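# Assemble a hurricane lantern with glass, plate and crown

## Task

Put the hurricane lantern together: stand the glass so its lower end (foot) sits within the rim of the round plate, and then lower the lantern's crown so it rests on the upper end of the glass.

## Robot and tools

Robot: two six-joint arms, left_arm and right_arm, each ending in a four-finger hand with sixteen finger motors. right_arm has a right hand and left_arm a mirrored left hand. A camera stand is fixed behind the arms. Objects that leave the table, or are set down off it and abandoned, fail the task.

Frames. Scene frame: origin at table-top height, halfway between the nominal arm bases; +z up, +x out across the table, left_arm on the +y side (image sides do not follow this). Real base roots: left_arm (+0.017, +0.320, 0) m, quat_wxyz (+1.000, 0, 0, +0.028); right_arm (-0.045, -0.430, 0) m, quat_wxyz (+1.000, 0, 0, -0.014). Reported hand positions, quaternions, velocities and wrist-camera poses are in each arm's own base frame; fixed cameras and the table use the scene frame. Motion offsets are along the axes of that arm's current Hand target. Hand point axes: +z runs along straightened fingers toward the tips; +y points out of the palm face (palm surface at y = -0.062 m); +x crosses the palm away from the thumb on the right hand, but toward the thumb on the left hand. Fingertips reach about 0.156 m past the hand point along +z when straight. A rigid mast behind the wrist on the palm side can strike things.

Row layout (used by execute_actions and move): 48 numbers, each in [-1, 1], always for both arms. Order: left_arm dx, dy, dz, rx, ry, rz; left hand's sixteen motor numbers; left_gripper current_limit, speed; then the same 24 for right_arm. Pose numbers are offsets, not poses: measured from that arm's Hand target when the action or move begins, in the Hand target's own axes; 1.0 equals 0.6 m or 180 degrees; rx, ry, rz form one rotation vector. All six zero means hold (re-request) the Hand target. The sixteen motor numbers are absolute goal angles, scaled linearly between each hinge's stops, in this order: index_mcp, index_abd, index_pip, index_dip, middle_mcp, middle_abd, middle_pip, middle_dip, ring_mcp, ring_abd, ring_pip, ring_dip, thumb_cmc, thumb_axl, thumb_mcp, thumb_ipl. Straight values: _mcp +0.75, _abd 0.00, _pip +0.58, _dip +0.70, thumb_cmc +0.71, thumb_axl +0.68, thumb_mcp +0.23, thumb_ipl +0.17; moving toward -1 curls fingers toward the palm and swings the thumb in front of it. A 0 is a real goal, so to keep a hand unchanged resend its hand_goal, hand_current_limit and hand_speed. current_limit maps -1..+1 to 0..550 mA (floor 11 mA); speed sets motor slew to (speed+1)/2 of 8.5 rad/s. Initial values: +0.4 and -0.6; they persist until changed.

Tools:
- execute_actions(actions, cameras): actions is a list of actions; each action is up to 15 rows of 1/30 s; a short action repeats its last row to fill 15. Every row in an action counts from the same start pose. Images come only with an empty list or when cameras names them.
- move(target, speed, blend, blocking, cameras): target is one row or up to 15 rows; all offsets count from the Hand targets at the move's start, not from the previous row. speed is path top speed in m/s, 0.002 to 1 (default 0.25; rotation up to twice that in rad/s), one value or one per target. blend in metres rounds corners; 0 stops at each target. Paths share at most 10 s. blocking=false returns after about 0.5 s while the move continues. The move does not avoid obstacles or the other arm. Its result adds a move: line with the ending (done, off_target, moving, held, fault) and limits (paced = pose clipped, held = steps withheld).
- wait(seconds 0 to 10): lets time pass holding commands.
- stop(): brakes a running move.
- zoom_image(camera, region [x0, y0, x1, y1] pixels, at most 504x504): closer look at a recent image.
- clear_fault(arm): clears a torque fault on left_arm or right_arm.
- finished_scene(scene): ends scene 1 or 2; irreversible.
- read_manual(section): licence text only.
Cameras: cam_head_left, cam_head_right, cam_high, cam_low, cam_left_wrist, cam_right_wrist (672x504 each); calibration is supplied but may be slightly off.

Results: end_effector_position (m), end_effector_quat_wxyz, velocities, Hand target (last commanded pose after clipping, from which the next offsets count), joint positions and torques, and per motor hand_goal, hand_measured, hand_current_ma and hand_state (moving, goal, blocked, overload). The hand point may stop short of the Hand target; resend the shortfall as an offset.

Cautions: each control step clips commands to 70 mm and 16 degrees from the measured pose. Contact torque at a joint's limit (waist 54, shoulder 54, elbow 45, forearm roll 24.3, wrist pitch 14.5, wrist roll 16 N m; held weight counts) causes a torque fault that stops the arm until clear_fault. A finger motor at 495 mA or more for 5 s shuts down for 10 s. Motors at 65 °C trigger MOTOR HOT; at 80 °C the arm brakes for 30 to 60 s. Keep the arms from pressing on each other or gripping each other's fingers; steer around an arm's own base; move slowly near contact; never release moving parts, drop things, or slam into fixed objects. The final assembly must stay in place after the hands withdraw.

Each tool is called after "Request:" as name(argument=value, ...), one argument or row to a line, values as JSON.

## Session

Request:
execute_actions(
  actions=[],
)

Scene clock: 0.00 s.
left_arm: end_effector_position=(+0.2356, +0.1200, +0.1532) hand_goal=(+0.754, +0.000, +0.576, +0.696, +0.754, +0.000, +0.576, +0.696, +0.754, +0.000, +0.576, +0.696, +0.714, +0.678, +0.226, +0.168) hand_measured=(+0.754, +0.000, +0.576, +0.696, +0.754, +0.000, +0.576, +0.696, +0.754, +0.000, +0.576, +0.696, +0.714, +0.678, +0.226, +0.168) hand_current_ma=(+0, +0, +0, +0, +0, +0, +0, +0, +0, +0, +0, +0, +0, +0, +0, +0) hand_state=(goal, goal, goal, goal, goal, goal, goal, goal, goal, goal, goal, goal, goal, goal, goal, goal) hand_current_limit=0.40 hand_speed=-0.60 end_effector_quat_wxyz=(-0.123, +0.171, +0.977, +0.036) | right_arm: end_effector_position=(+0.1604, +0.3121, +0.2961) hand_goal=(+0.754, +0.000, +0.576, +0.696, +0.754, +0.000, +0.576, +0.696, +0.754, +0.000, +0.576, +0.696, +0.714, +0.678, +0.226, +0.168) hand_measured=(+0.754, +0.000, +0.576, +0.696, +0.754, +0.000, +0.576, +0.696, +0.754, +0.000, +0.576, +0.696, +0.714, +0.678, +0.226, +0.168) hand_current_ma=(+0, +0, +0, +0, +0, +0, +0, +0, +0, +0, +0, +0, +0, +0, +0, +0) hand_state=(goal, goal, goal, goal, goal, goal, goal, goal, goal, goal, goal, goal, goal, goal, goal, goal) hand_current_limit=0.40 hand_speed=-0.60 end_effector_quat_wxyz=(-0.075, +0.749, -0.385, +0.535)
Joint positions: left_arm=[0.03 -0.138 -0.318 0.291 -0.424 0.095] | right_arm=[1.531 -0.21 -0.728 -1.105 -1.337 0.106]
Joint velocities: within noise
Joint torques (N m): no reading
Hand target: left_arm +0.2356, +0.1200, +0.1532; -0.123, +0.171, +0.977, +0.036 | right_arm +0.1604, +0.3121, +0.2961; -0.075, +0.749, -0.385, +0.535

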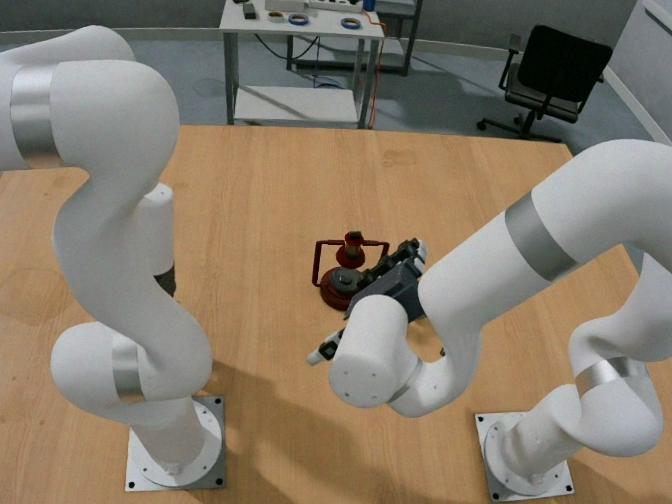

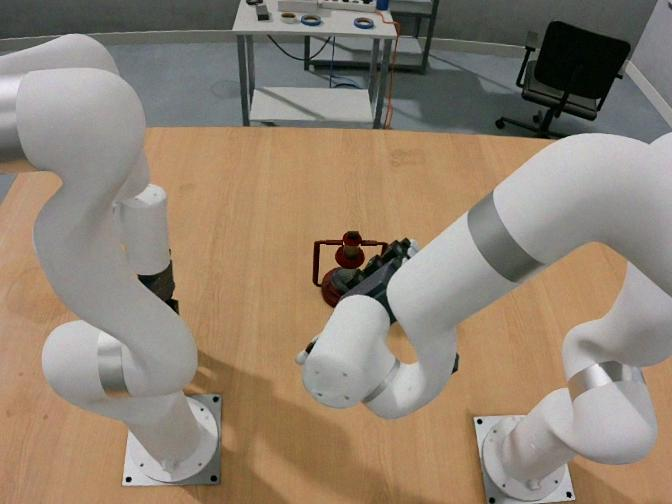

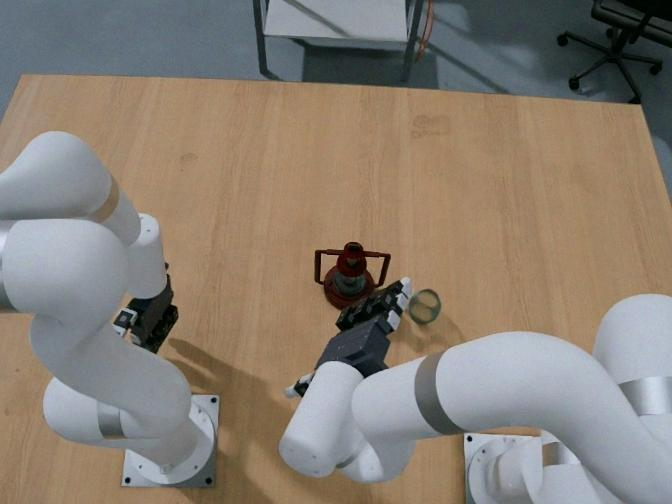

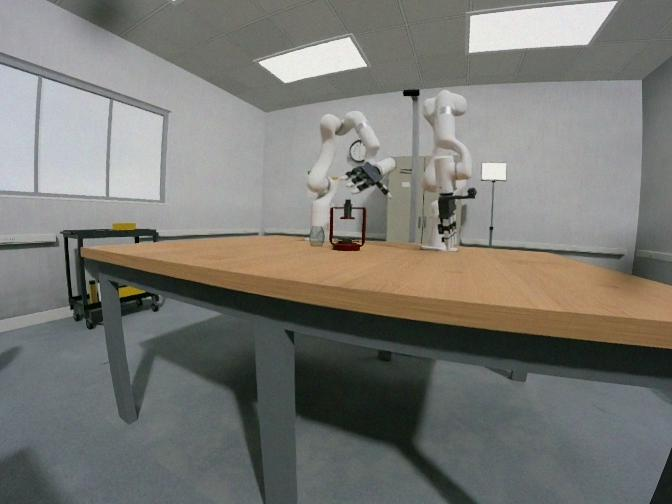

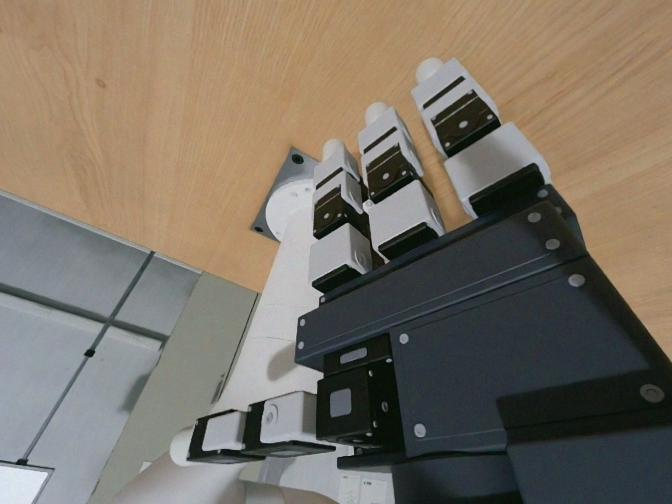

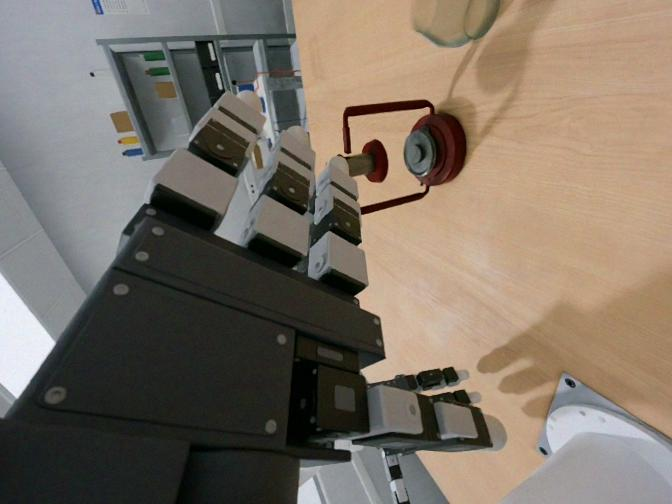

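Request:
zoom_image(
  camera="cam_high",
  region=[300, 220, 460, 340],
)

Request:
zoom_image(
  camera="cam_low",
  region=[290, 150, 410, 260],
)

Request:
zoom_image(
  camera="cam_right_wrist",
  region=[320, 0, 520, 220],
)

Request:
zoom_image(
  camera="cam_head_left",
  region=[290, 210, 450, 330],
)

Scaled by 3.150.

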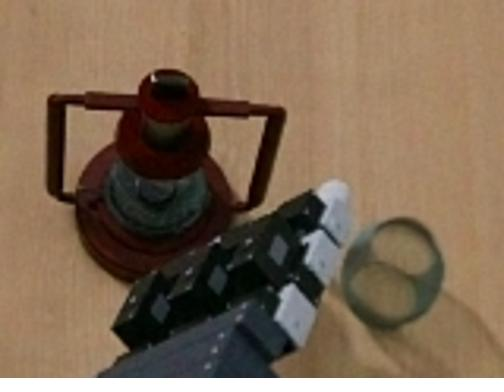

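Scaled by 4.200.

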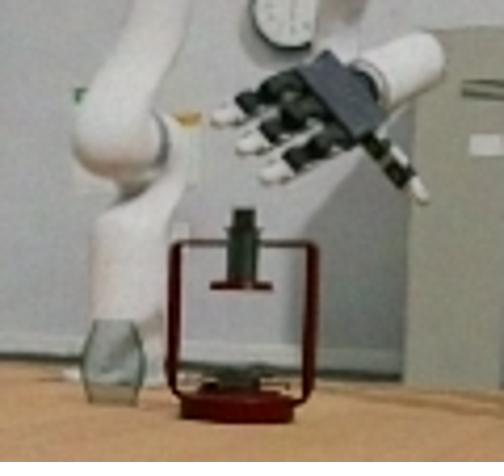

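Scaled by 2.291.

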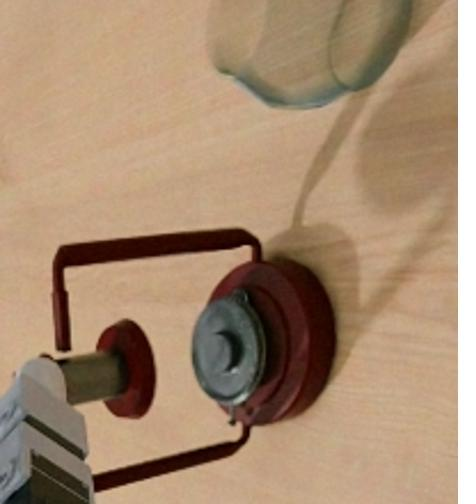

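Scaled by 3.150.

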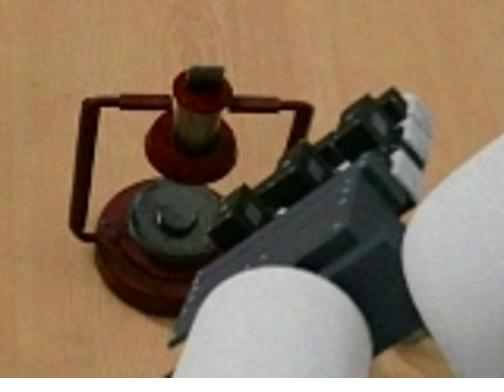

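Request:
move(
  target=[0,0,0,0,0,0,0.754,0,0.576,0.696,0.754,0,0.576,0.696,0.754,0,0.576,0.696,0.714,0.678,0.226,0.168,0.4,-0.6, 0.356,0.098,0.176,0.496,-0.038,-0.258,0.754,0,0.358,0.406,0.754,0,0.358,0.406,1.0,0,0.576,0.696,-0.571,0.678,0.112,-0.049,0.4,-0.6],
  speed=0.2,
  cameras=["all"],
)

Scene clock: 201.23 s.
left_arm: end_effector_position=(+0.2356, +0.1200, +0.1532) hand_goal=(+0.754, +0.000, +0.576, +0.696, +0.754, +0.000, +0.576, +0.696, +0.754, +0.000, +0.576, +0.696, +0.714, +0.678, +0.226, +0.168) hand_measured=(+0.754, +0.000, +0.576, +0.696, +0.754, +0.000, +0.576, +0.696, +0.754, +0.000, +0.576, +0.696, +0.714, +0.678, +0.224, +0.168) hand_current_ma=(-4, +0, +3, +0, -4, +0, +3, +0, -4, +0, +3, +0, +1, -4, -10, -2) hand_state=(goal, goal, goal, goal, goal, goal, goal, goal, goal, goal, goal, goal, goal, goal, goal, goal) hand_current_limit=0.40 hand_speed=-0.60 end_effector_quat_wxyz=(-0.123, +0.171, +0.977, +0.036) | right_arm: end_effector_position=(+0.2054, +0.2053, +0.3379) hand_goal=(+0.754, +0.000, +0.358, +0.406, +0.754, +0.000, +0.358, +0.406, +1.000, +0.000, +0.576, +0.696, -0.570, +0.678, +0.112, -0.048) hand_measured=(+0.750, +0.002, +0.360, +0.408, +0.750, +0.002, +0.360, +0.408, +0.990, +0.002, +0.576, +0.696, -0.552, +0.678, +0.114, -0.046) hand_current_ma=(-3, +0, +1, +2, -3, +0, +1, +2, -13, +0, +0, +0, +30, +0, +1, +2) hand_state=(goal, goal, goal, goal, goal, goal, goal, goal, goal, goal, goal, goal, goal, goal, goal, goal) hand_current_limit=0.40 hand_speed=-0.60 end_effector_quat_wxyz=(-0.256, +0.739, +0.004, +0.623)
Joint positions: left_arm=[0.03 -0.138 -0.318 0.291 -0.424 0.095] | right_arm=[1.674 0.336 -0.104 -1.798 -1.365 -0.046]
Joint torques (N m): left_arm=[0.36 17.7 -9.09 0.9 -0.34 0.06] | right_arm=[0.77 2.94 -15.85 -0.11 -2.67 0.17]
Hand target: left_arm +0.2356, +0.1200, +0.1532; -0.123, +0.171, +0.977, +0.036 | right_arm +0.2054, +0.2053, +0.3379; -0.256, +0.739, +0.004, +0.623 (not the last commanded pose)
Off the commanded pose: left_arm 0.000 m, 0 deg | right_arm 0.122 m, 50 deg.
move: held (right_arm; a check stopped the path); limits=held
pose unreachable (right arm): on one or more control steps of this call, first in action 0 (counted from 0), this arm could not follow its commanded pose, so it was not sent that pose on those steps. It may still have moved: this result reports where it is.
cause: moving toward the commanded pose would bring two parts of the arm too close to each other (joints 3 (elbow) and 4 (forearm roll) lie between them).
camera_calibration:
cam_right_wrist: T_world_to_cam=[[0.0123294, -0.302402, -0.953101, 0.410902], [-0.937885, 0.327018, -0.11589, 0.116006], [0.346727, 0.895328, -0.279586, -0.0389847], [0, 0, 0, 1]] pos_world=[0.117251, 0.121225, 0.394175]

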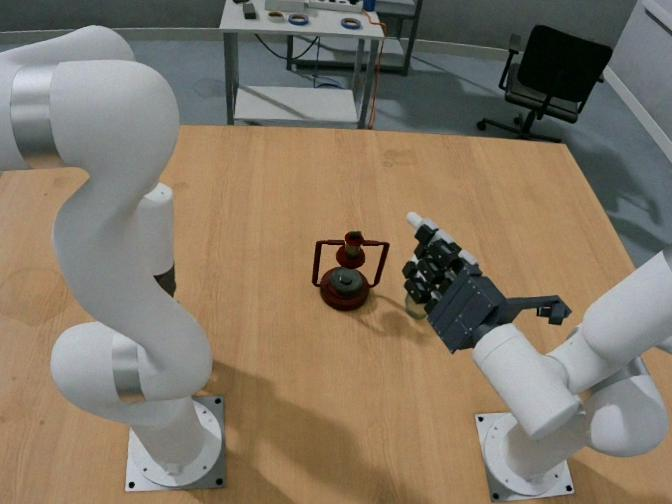

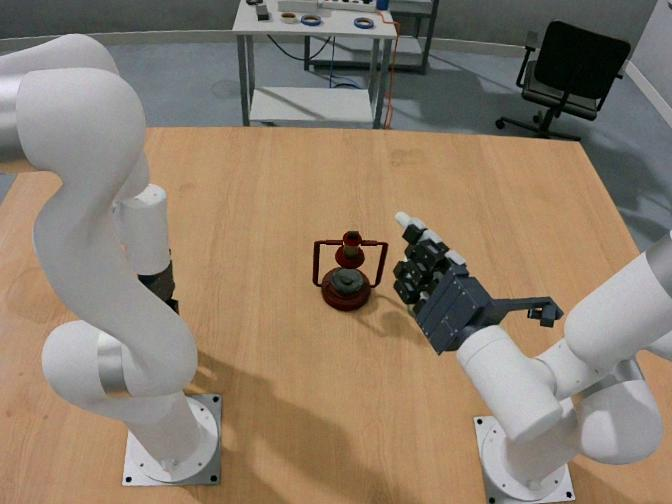

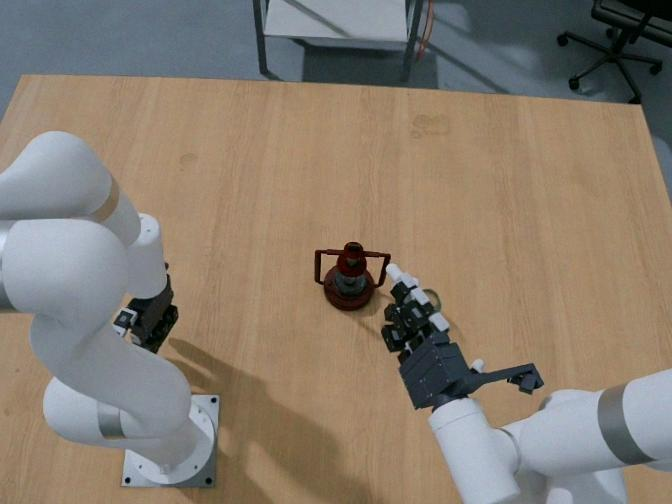

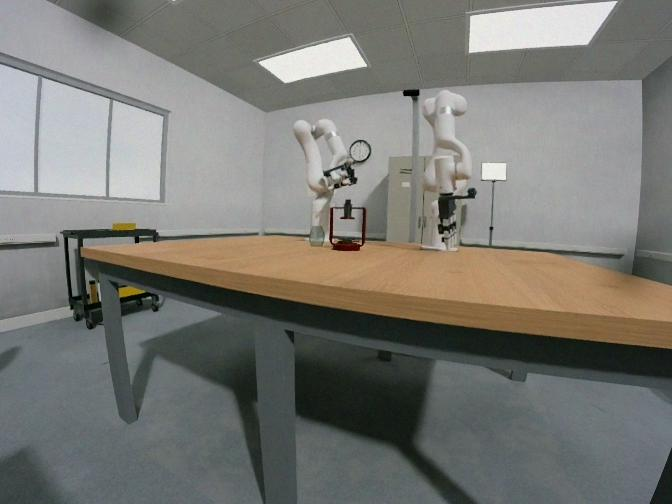

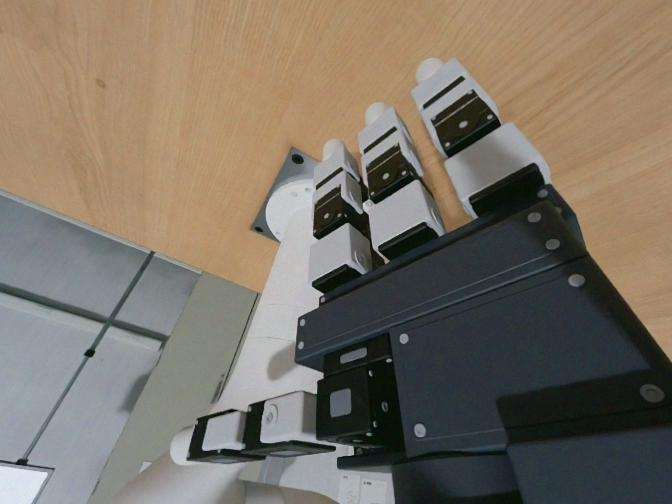

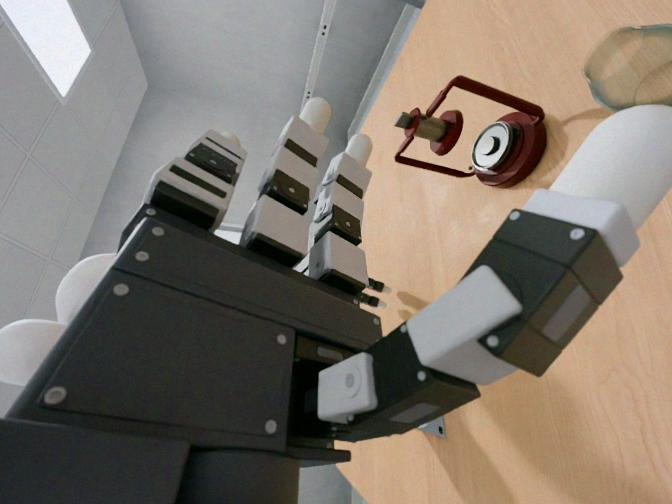

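Request:
zoom_image(
  camera="cam_low",
  region=[300, 190, 380, 260],
)

Request:
zoom_image(
  camera="cam_high",
  region=[300, 220, 460, 340],
)

Request:
zoom_image(
  camera="cam_right_wrist",
  region=[370, 10, 672, 210],
)

Request:
zoom_image(
  camera="cam_head_right",
  region=[290, 210, 450, 330],
)

Scaled by 6.300.

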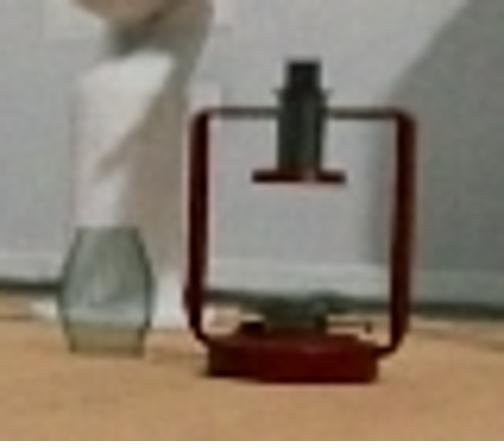

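Scaled by 3.150.

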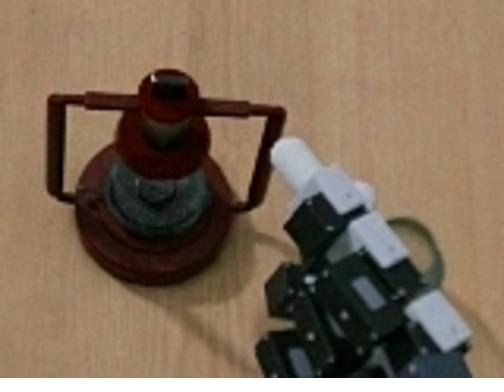

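Scaled by 1.669.

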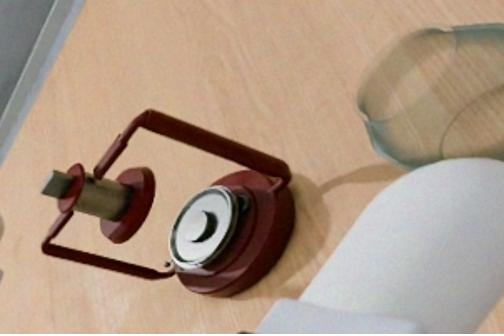

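Scaled by 3.150.

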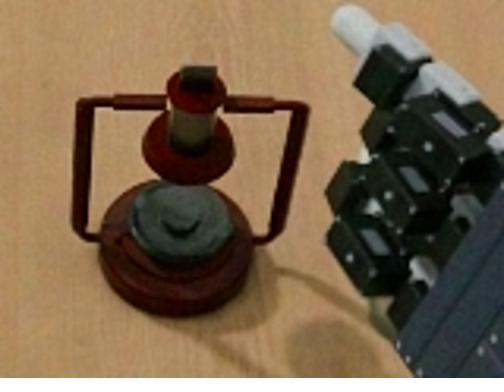

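Request:
move(
  target=[0,0,0,0,0,0,0.754,0,0.576,0.696,0.754,0,0.576,0.696,0.754,0,0.576,0.696,0.714,0.678,0.226,0.168,0.4,-0.6, 0.188,0.269,0.393,0,0,0,0.754,0,0.358,0.406,0.754,0,0.358,0.406,1.0,0,0.576,0.696,-0.571,0.678,0.112,-0.049,0.4,-0.6],
  speed=0.2,
  cameras=["cam_high"],
)

Scene clock: 290.00 s.
left_arm: end_effector_position=(+0.2356, +0.1200, +0.1532) hand_goal=(+0.754, +0.000, +0.576, +0.696, +0.754, +0.000, +0.576, +0.696, +0.754, +0.000, +0.576, +0.696, +0.714, +0.678, +0.226, +0.168) hand_measured=(+0.754, +0.000, +0.576, +0.696, +0.754, +0.000, +0.576, +0.696, +0.754, +0.000, +0.576, +0.696, +0.714, +0.678, +0.224, +0.168) hand_current_ma=(-4, +0, +3, +0, -4, +0, +3, +0, -4, +0, +3, +0, +1, -4, -10, -2) hand_state=(goal, goal, goal, goal, goal, goal, goal, goal, goal, goal, goal, goal, goal, goal, goal, goal) hand_current_limit=0.40 hand_speed=-0.60 end_effector_quat_wxyz=(-0.123, +0.171, +0.977, +0.036) | right_arm: end_effector_position=(+0.4997, +0.1202, +0.3603) hand_goal=(+0.754, +0.000, +0.358, +0.406, +0.754, +0.000, +0.358, +0.406, +1.000, +0.000, +0.576, +0.696, -0.570, +0.678, +0.112, -0.048) hand_measured=(+0.750, +0.002, +0.360, +0.408, +0.750, +0.002, +0.360, +0.408, +0.992, +0.002, +0.576, +0.696, -0.552, +0.678, +0.114, -0.046) hand_current_ma=(-3, +1, +1, +2, -3, +1, +1, +2, -11, +1, +0, +0, +30, +0, +1, +2) hand_state=(goal, goal, goal, goal, goal, goal, goal, goal, goal, goal, goal, goal, goal, goal, goal, goal) hand_current_limit=0.40 hand_speed=-0.60 end_effector_quat_wxyz=(-0.256, +0.739, +0.004, +0.623)
Joint positions: left_arm=[0.03 -0.138 -0.318 0.291 -0.424 0.095] | right_arm=[0.357 0.065 -0.38 -3.186 -1.035 0.404]
Joint torques (N m): left_arm=[0.35 17.4 -8.65 0.81 -0.4 0] | right_arm=[0.35 16.47 -17.77 -1.45 -2.85 0.22]
Hand target: left_arm +0.2356, +0.1200, +0.1532; -0.123, +0.171, +0.977, +0.036 | right_arm +0.4997, +0.1202, +0.3603; -0.256, +0.739, +0.004, +0.623
Off the commanded pose: left_arm 0.000 m, 0 deg | right_arm 0.000 m, 0 deg.
move: done
Images, in order (width x height): cam_high 672x504.

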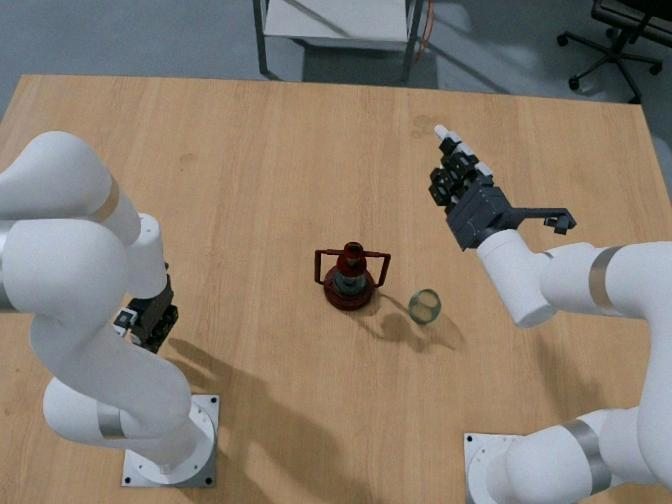

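Request:
zoom_image(
  camera="cam_high",
  region=[380, 260, 460, 340],
)

Request:
execute_actions(
  actions=[],
)

Scaled by 6.300.

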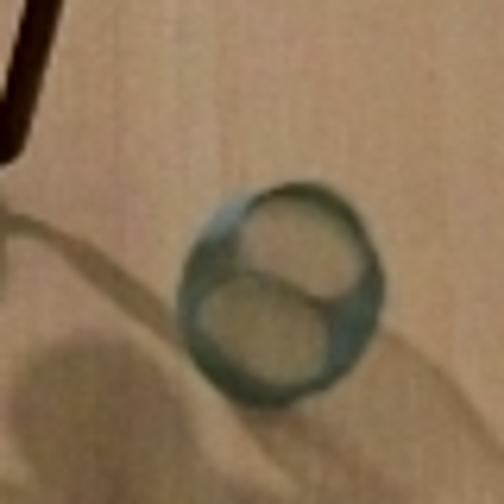

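Scene clock: 293.97 s.
left_arm: end_effector_position=(+0.2356, +0.1200, +0.1532) hand_goal=(+0.754, +0.000, +0.576, +0.696, +0.754, +0.000, +0.576, +0.696, +0.754, +0.000, +0.576, +0.696, +0.714, +0.678, +0.226, +0.168) hand_measured=(+0.754, +0.000, +0.576, +0.696, +0.754, +0.000, +0.576, +0.696, +0.754, +0.000, +0.576, +0.696, +0.714, +0.678, +0.224, +0.168) hand_current_ma=(-4, +0, +3, +0, -4, +0, +3, +0, -4, +0, +3, +0, +1, -4, -10, -2) hand_state=(goal, goal, goal, goal, goal, goal, goal, goal, goal, goal, goal, goal, goal, goal, goal, goal) hand_current_limit=0.40 hand_speed=-0.60 end_effector_quat_wxyz=(-0.123, +0.171, +0.977, +0.036) | right_arm: end_effector_position=(+0.4997, +0.1202, +0.3603) hand_goal=(+0.754, +0.000, +0.358, +0.406, +0.754, +0.000, +0.358, +0.406, +1.000, +0.000, +0.576, +0.696, -0.570, +0.678, +0.112, -0.048) hand_measured=(+0.750, +0.002, +0.360, +0.408, +0.750, +0.002, +0.360, +0.408, +0.992, +0.002, +0.576, +0.696, -0.552, +0.678, +0.114, -0.046) hand_current_ma=(-3, +1, +1, +2, -3, +1, +1, +2, -11, +1, +0, +0, +30, +0, +1, +2) hand_state=(goal, goal, goal, goal, goal, goal, goal, goal, goal, goal, goal, goal, goal, goal, goal, goal) hand_current_limit=0.40 hand_speed=-0.60 end_effector_quat_wxyz=(-0.256, +0.739, +0.004, +0.623)
Joint positions: left_arm=[0.03 -0.138 -0.318 0.291 -0.424 0.095] | right_arm=[0.357 0.065 -0.38 -3.186 -1.035 0.404]
Joint velocities: within noise
Joint torques (N m): left_arm=[-0.34 17.06 -9.14 0.81 -0.39 0.06] | right_arm=[0.9 16.99 -18.2 -0.97 -2.76 -0.06]
Hand target: left_arm +0.2356, +0.1200, +0.1532; -0.123, +0.171, +0.977, +0.036 | right_arm +0.4997, +0.1202, +0.3603; -0.256, +0.739, +0.004, +0.623
Off the commanded pose: left_arm 0.000 m, 0 deg | right_arm 0.000 m, 0 deg.
camera_calibration:
cam_right_wrist: T_world_to_cam=[[0.0123294, -0.302402, -0.953101, 0.402888], [-0.937885, 0.327018, -0.11589, 0.422451], [0.346727, 0.895328, -0.279586, -0.0585712], [0, 0, 0, 1]] pos_world=[0.411551, 0.0361255, 0.416575]

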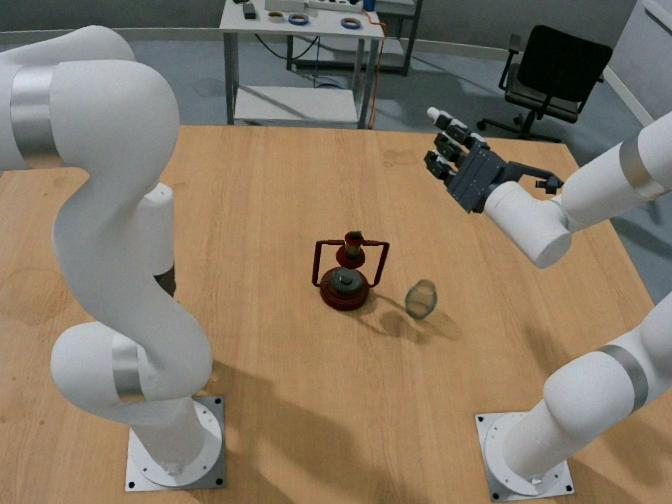

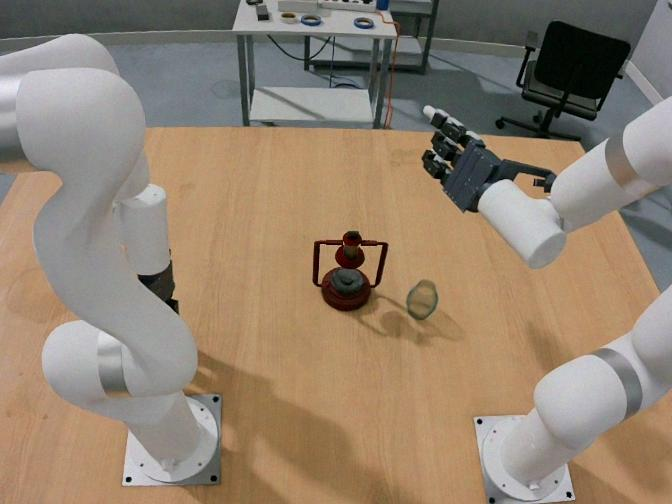

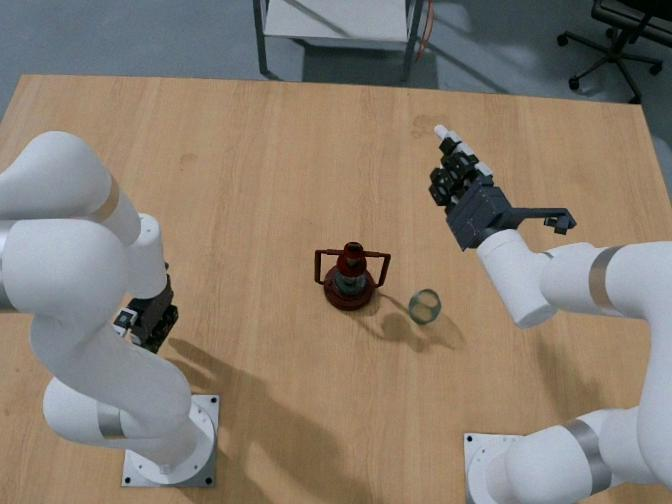

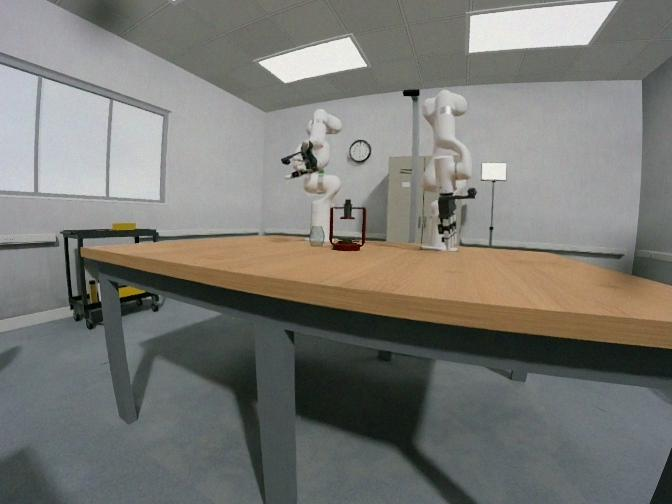

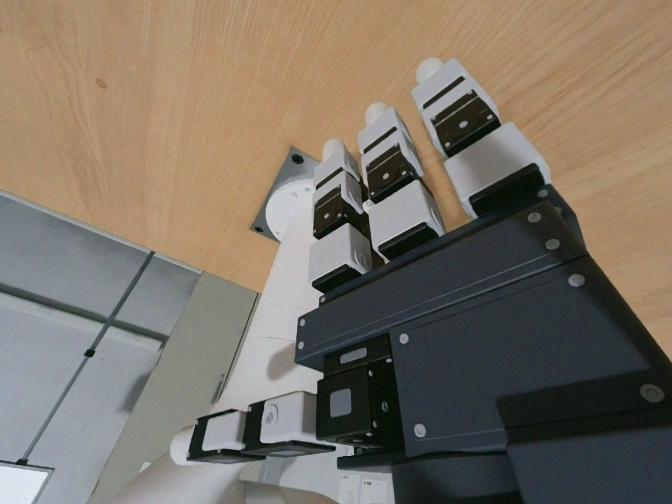

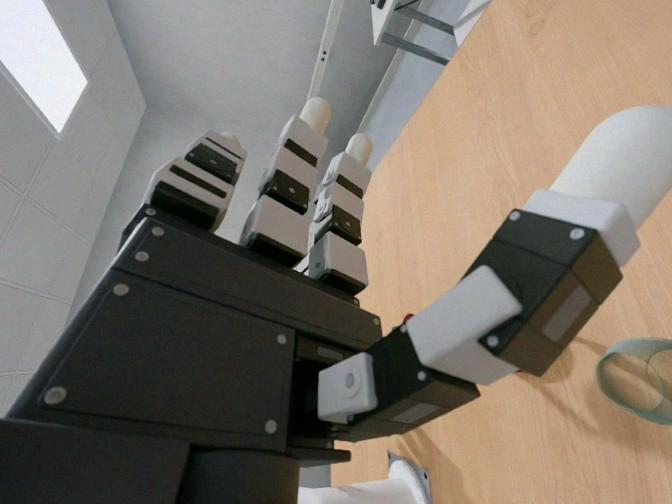

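Request:
move(
  target=[0,0,0,0,0,0,0.754,0,0.576,0.696,0.754,0,0.576,0.696,0.754,0,0.576,0.696,0.714,0.678,0.226,0.168,0.4,-0.6, -0.3125,-0.030,-0.113,0.2467,-0.0192,-0.1275,0.754,0,0.358,0.406,0.754,0,0.358,0.406,1.0,0,0.576,0.696,-0.571,0.678,0.112,-0.049,0.4,-0.6],
  speed=0.2,
  cameras=["cam_high","cam_right_wrist","cam_low"],
)

Scene clock: 345.63 s.
left_arm: end_effector_position=(+0.2356, +0.1200, +0.1532) hand_goal=(+0.754, +0.000, +0.576, +0.696, +0.754, +0.000, +0.576, +0.696, +0.754, +0.000, +0.576, +0.696, +0.714, +0.678, +0.226, +0.168) hand_measured=(+0.754, +0.000, +0.576, +0.696, +0.754, +0.000, +0.576, +0.696, +0.754, +0.000, +0.576, +0.696, +0.714, +0.678, +0.224, +0.168) hand_current_ma=(-4, +0, +3, +0, -4, +0, +3, +0, -4, +0, +3, +0, +1, -4, -10, -2) hand_state=(goal, goal, goal, goal, goal, goal, goal, goal, goal, goal, goal, goal, goal, goal, goal, goal) hand_current_limit=0.40 hand_speed=-0.60 end_effector_quat_wxyz=(-0.123, +0.171, +0.977, +0.036) | right_arm: end_effector_position=(+0.3898, +0.1686, +0.2001) hand_goal=(+0.754, +0.000, +0.358, +0.406, +0.754, +0.000, +0.358, +0.406, +1.000, +0.000, +0.576, +0.696, -0.570, +0.678, +0.112, -0.048) hand_measured=(+0.752, +0.002, +0.360, +0.408, +0.752, +0.002, +0.360, +0.408, +0.998, +0.002, +0.576, +0.696, -0.552, +0.678, +0.114, -0.046) hand_current_ma=(-1, +1, +1, +2, -2, +1, +1, +2, -1, +1, +0, +0, +30, +0, +1, +2) hand_state=(goal, goal, goal, goal, goal, goal, goal, goal, goal, goal, goal, goal, goal, goal, goal, goal) hand_current_limit=0.40 hand_speed=-0.60 end_effector_quat_wxyz=(-0.388, +0.590, +0.388, +0.591)
Joint positions: left_arm=[0.03 -0.138 -0.318 0.291 -0.424 0.095] | right_arm=[0.002 -0.652 -0.287 -4.328 -1.715 -0.339]
Joint torques (N m): left_arm=[0.47 17.36 -9.4 0.8 -0.4 -0.02] | right_arm=[0.33 28.59 -4.4 -0.93 -2.14 -0.29]
Hand target: left_arm +0.2356, +0.1200, +0.1532; -0.123, +0.171, +0.977, +0.036 | right_arm +0.3898, +0.1686, +0.2001; -0.388, +0.590, +0.388, +0.591
Off the commanded pose: left_arm 0.000 m, 0 deg | right_arm 0.000 m, 0 deg.
move: done
camera_calibration:
cam_right_wrist: T_world_to_cam=[[0.565483, -0.262734, -0.781793, 0.00963403], [-0.78874, -0.449345, -0.419498, 0.418533], [-0.241078, 0.85385, -0.461325, 0.163899], [0, 0, 0, 1]] pos_world=[0.364179, 0.0506517, 0.258717]
Images, in order (width x height): cam_high 672x504, cam_low 672x504, cam_right_wrist 672x504.

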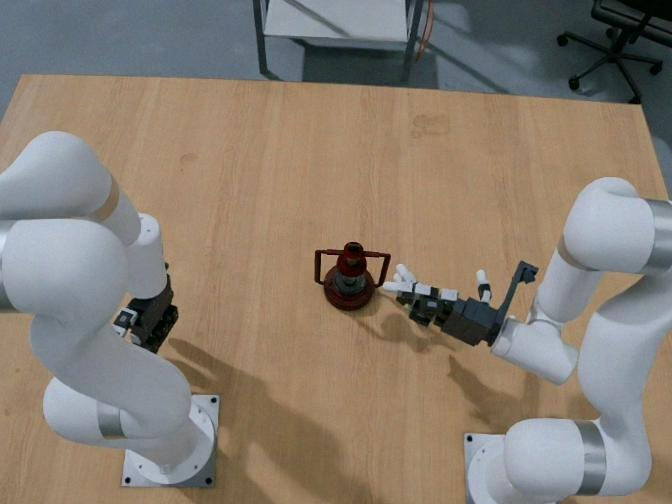

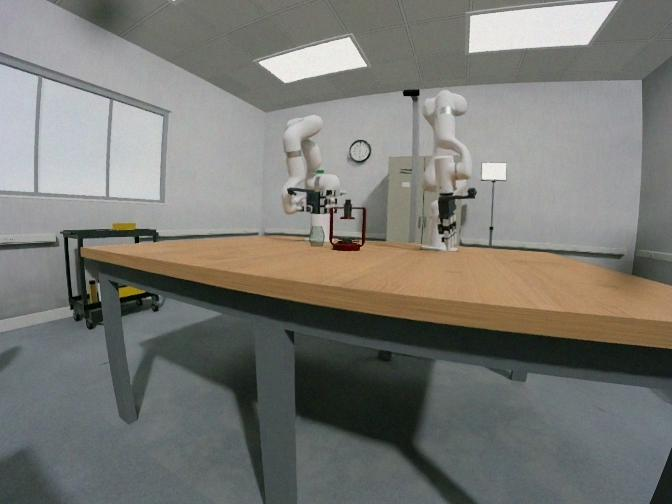

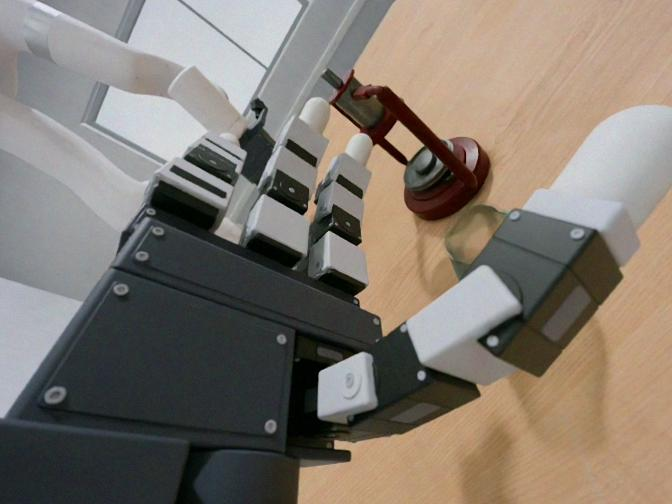

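Request:
zoom_image(
  camera="cam_right_wrist",
  region=[380, 150, 540, 310],
)

Request:
zoom_image(
  camera="cam_high",
  region=[360, 250, 500, 350],
)

Scaled by 3.150.

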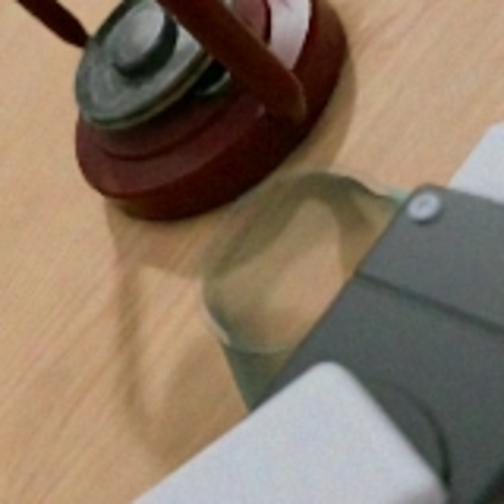

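Scaled by 3.600.

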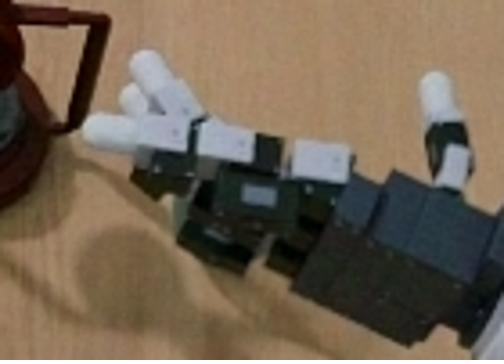

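Request:
move(
  target=[0,0,0,0,0,0,0.754,0,0.576,0.696,0.754,0,0.576,0.696,0.754,0,0.576,0.696,0.714,0.678,0.226,0.168,0.4,-0.6, -0.1,-0.0173,-0.0177,0,0,0,0.754,0,0.358,0.406,0.754,0,0.358,0.406,1.0,0,0.576,0.696,-0.571,0.678,0.112,-0.049,0.4,-0.6],
  speed=0.1,
  cameras=["cam_head_left","cam_right_wrist","cam_low"],
)

Request:
zoom_image(
  camera="cam_right_wrist",
  region=[340, 120, 560, 340],
)

Request:
zoom_image(
  camera="cam_low",
  region=[280, 180, 380, 260],
)

Scene clock: 399.63 s.
left_arm: end_effector_position=(+0.2356, +0.1200, +0.1532) hand_goal=(+0.754, +0.000, +0.576, +0.696, +0.754, +0.000, +0.576, +0.696, +0.754, +0.000, +0.576, +0.696, +0.714, +0.678, +0.226, +0.168) hand_measured=(+0.754, +0.000, +0.576, +0.696, +0.754, +0.000, +0.576, +0.696, +0.754, +0.000, +0.576, +0.696, +0.714, +0.678, +0.224, +0.168) hand_current_ma=(-4, +0, +3, +0, -4, +0, +3, +0, -4, +0, +3, +0, +1, -4, -10, -2) hand_state=(goal, goal, goal, goal, goal, goal, goal, goal, goal, goal, goal, goal, goal, goal, goal, goal) hand_current_limit=0.40 hand_speed=-0.60 end_effector_quat_wxyz=(-0.123, +0.171, +0.977, +0.036) | right_arm: end_effector_position=(+0.3762, +0.1630, +0.1401) hand_goal=(+0.754, +0.000, +0.358, +0.406, +0.754, +0.000, +0.358, +0.406, +1.000, +0.000, +0.576, +0.696, -0.570, +0.678, +0.112, -0.048) hand_measured=(+0.752, +0.002, +0.360, +0.408, +0.752, +0.002, +0.360, +0.408, +0.998, +0.002, +0.576, +0.696, -0.552, +0.678, +0.114, -0.046) hand_current_ma=(-1, +1, +1, +2, -2, +1, +1, +2, -1, +1, +0, +0, +30, +0, +1, +2) hand_state=(goal, goal, goal, goal, goal, goal, goal, goal, goal, goal, goal, goal, goal, goal, goal, goal) hand_current_limit=0.40 hand_speed=-0.60 end_effector_quat_wxyz=(-0.388, +0.590, +0.388, +0.591)
Joint positions: left_arm=[0.03 -0.138 -0.318 0.291 -0.424 0.095] | right_arm=[-0.025 -0.909 -0.355 -4.383 -1.77 -0.523]
Joint torques (N m): left_arm=[0.52 17.59 -9.39 0.78 -0.4 0.06] | right_arm=[0.49 31.3 0.48 -1.28 -2.43 -0.26]
Hand target: left_arm +0.2356, +0.1200, +0.1532; -0.123, +0.171, +0.977, +0.036 | right_arm +0.3762, +0.1630, +0.1401; -0.388, +0.590, +0.388, +0.591
Off the commanded pose: left_arm 0.000 m, 0 deg | right_arm 0.000 m, 0 deg.
move: done
camera_calibration:
cam_right_wrist: T_world_to_cam=[[0.565553, -0.262797, -0.781721, -0.0310906], [-0.788686, -0.449434, -0.419503, 0.380107], [-0.241088, 0.853784, -0.461443, 0.137753], [0, 0, 0, 1]] pos_world=[0.350579, 0.0450515, 0.198717]
Images, in order (width x height): cam_head_left 672x504, cam_low 672x504, cam_right_wrist 672x504.

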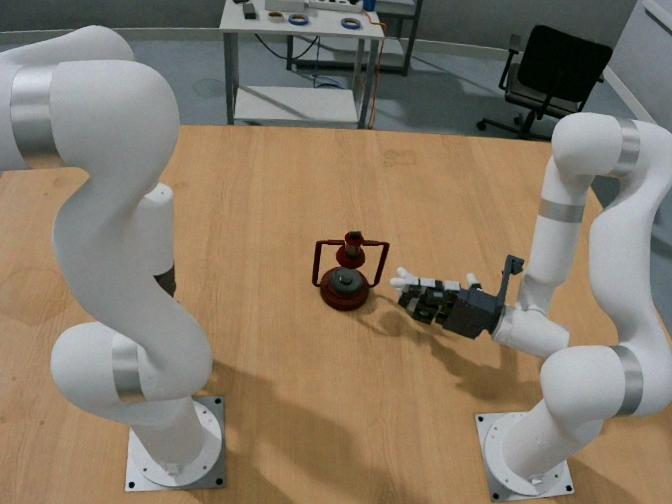

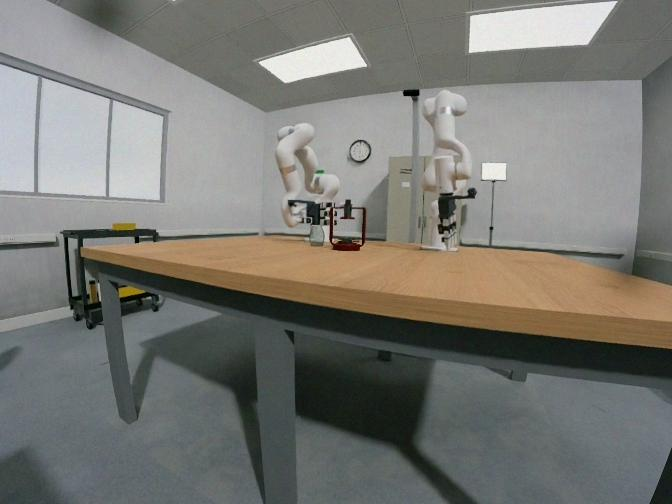

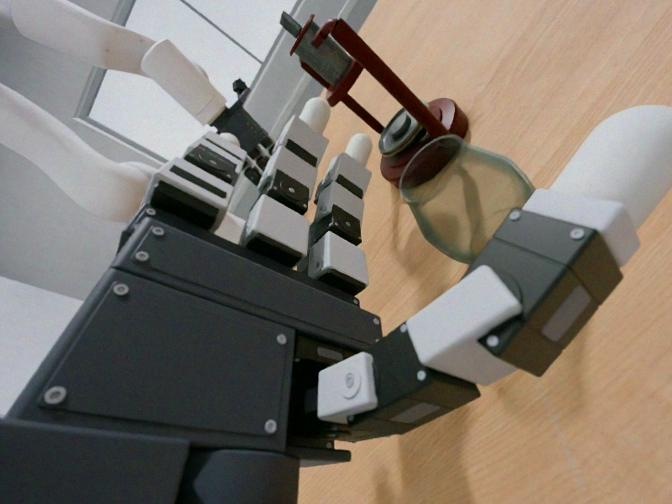

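Scaled by 2.291.

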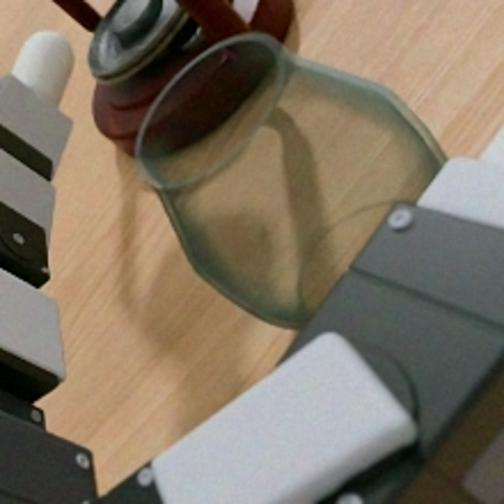

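Scaled by 5.040.

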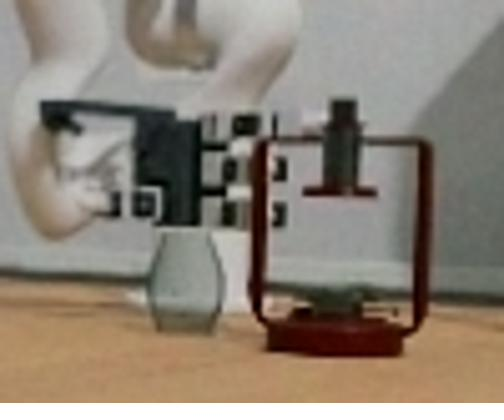

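Request:
move(
  target=[0,0,0,0,0,0,0.754,0,0.576,0.696,0.754,0,0.576,0.696,0.754,0,0.576,0.696,0.714,0.678,0.226,0.168,0.4,-0.6, -0.1467,-0.0053,0.0122,0,0,0,0.754,0,0.358,0.406,0.754,0,0.358,0.406,1.0,0,0.576,0.696,-0.571,0.678,0.112,-0.049,0.4,-0.6],
  speed=0.08,
  cameras=["cam_high","cam_right_wrist","cam_low"],
)

Request:
zoom_image(
  camera="cam_right_wrist",
  region=[300, 40, 560, 300],
)

Request:
zoom_image(
  camera="cam_low",
  region=[280, 180, 380, 260],
)

Scene clock: 482.57 s.
left_arm: end_effector_position=(+0.2356, +0.1200, +0.1532) hand_goal=(+0.754, +0.000, +0.576, +0.696, +0.754, +0.000, +0.576, +0.696, +0.754, +0.000, +0.576, +0.696, +0.714, +0.678, +0.226, +0.168) hand_measured=(+0.754, +0.000, +0.576, +0.696, +0.754, +0.000, +0.576, +0.696, +0.754, +0.000, +0.576, +0.696, +0.714, +0.678, +0.224, +0.168) hand_current_ma=(-4, +0, +3, +0, -4, +0, +3, +0, -4, +0, +3, +0, +1, -4, -10, -2) hand_state=(goal, goal, goal, goal, goal, goal, goal, goal, goal, goal, goal, goal, goal, goal, goal, goal) hand_current_limit=0.40 hand_speed=-0.60 end_effector_quat_wxyz=(-0.123, +0.171, +0.977, +0.036) | right_arm: end_effector_position=(+0.3762, +0.1630, +0.1396) hand_goal=(+0.754, +0.000, +0.358, +0.406, +0.754, +0.000, +0.358, +0.406, +1.000, +0.000, +0.576, +0.696, -0.570, +0.678, +0.112, -0.048) hand_measured=(+0.752, +0.002, +0.360, +0.408, +0.752, +0.002, +0.360, +0.408, +0.998, +0.002, +0.576, +0.696, -0.552, +0.678, +0.114, -0.046) hand_current_ma=(-1, +1, +1, +2, -1, +1, +1, +2, -1, +1, +0, +0, +30, +0, +1, +2) hand_state=(goal, goal, goal, goal, goal, goal, goal, goal, goal, goal, goal, goal, goal, goal, goal, goal) hand_current_limit=0.40 hand_speed=-0.60 end_effector_quat_wxyz=(-0.388, +0.590, +0.388, +0.591)
Joint positions: left_arm=[0.03 -0.138 -0.318 0.291 -0.424 0.095] | right_arm=[-0.025 -0.911 -0.356 -4.383 -1.77 -0.524]
Joint torques (N m): left_arm=[0.71 16.69 -9.32 0.83 -0.47 0.01] | right_arm=[0.5 32.96 1.1 -0.86 -1.86 0.11]
Hand target: left_arm +0.2356, +0.1200, +0.1532; -0.123, +0.171, +0.977, +0.036 | right_arm +0.3762, +0.1630, +0.1396; -0.388, +0.590, +0.388, +0.591 (not the last commanded pose)
Off the commanded pose: left_arm 0.000 m, 0 deg | right_arm 0.088 m, 0 deg.
move: held (right_arm; a check stopped the path); limits=held
pose unreachable (right arm): on one or more control steps of this call, first in action 0 (counted from 0), this arm could not follow its commanded pose, so it was not sent that pose on those steps. It may still have moved: this result reports where it is.
cause: moving toward the commanded pose would bring two parts of the arm too close to each other (joints 5 (wrist pitch) and 6 (wrist roll) lie between them).
camera_calibration:
cam_right_wrist: T_world_to_cam=[[0.565421, -0.26277, -0.781825, -0.0314936], [-0.788784, -0.449325, -0.419437, 0.379871], [-0.241078, 0.85385, -0.461326, 0.137446], [0, 0, 0, 1]] pos_world=[0.350578, 0.0450516, 0.198117]
Images, in order (width x height): cam_high 672x504, cam_low 672x504, cam_right_wrist 672x504.

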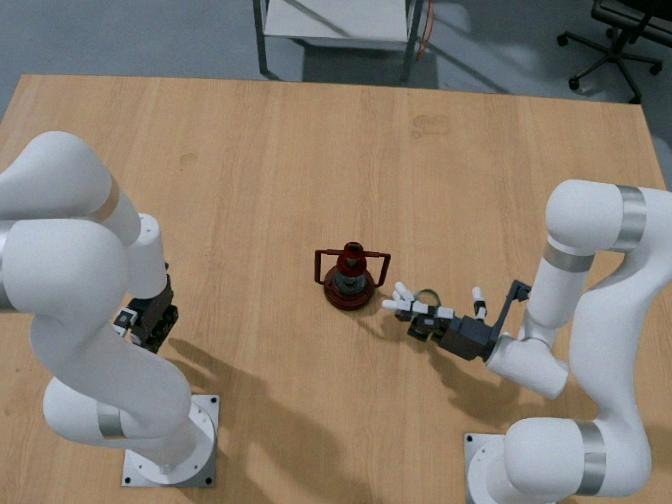

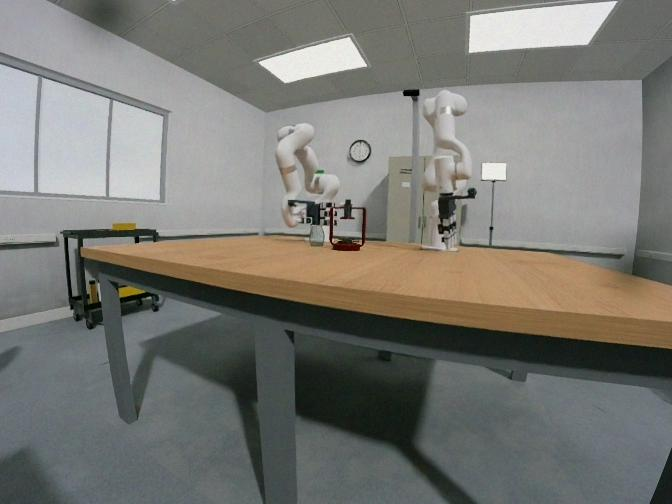

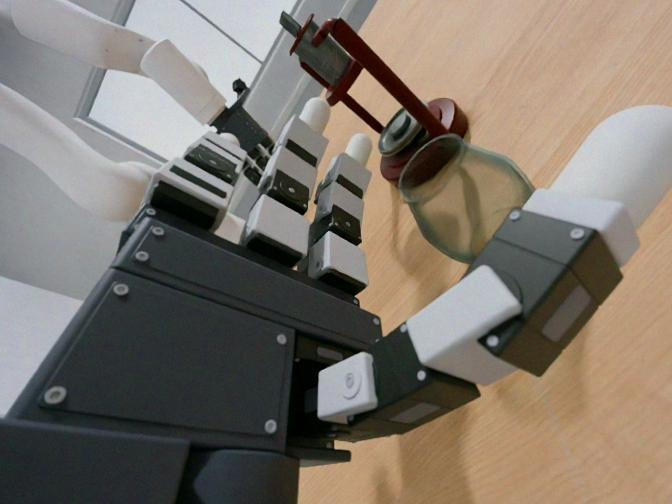

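Scaled by 1.938.

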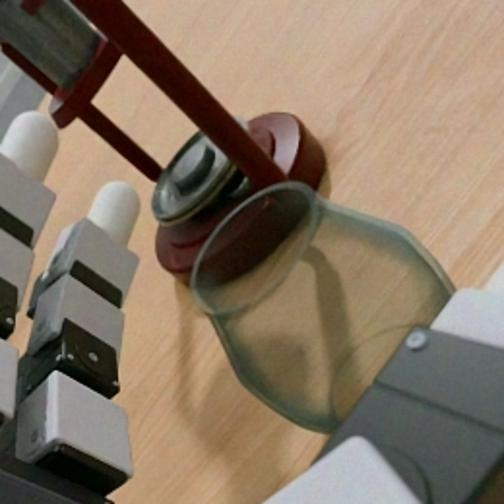

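Scaled by 5.040.

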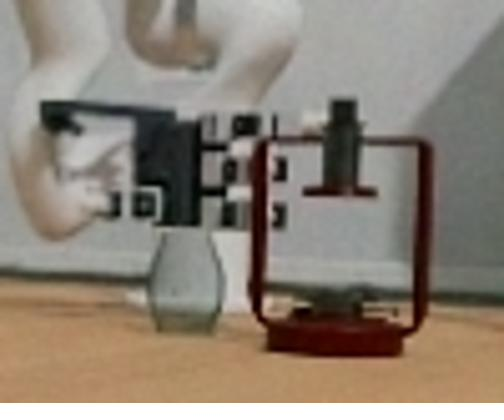

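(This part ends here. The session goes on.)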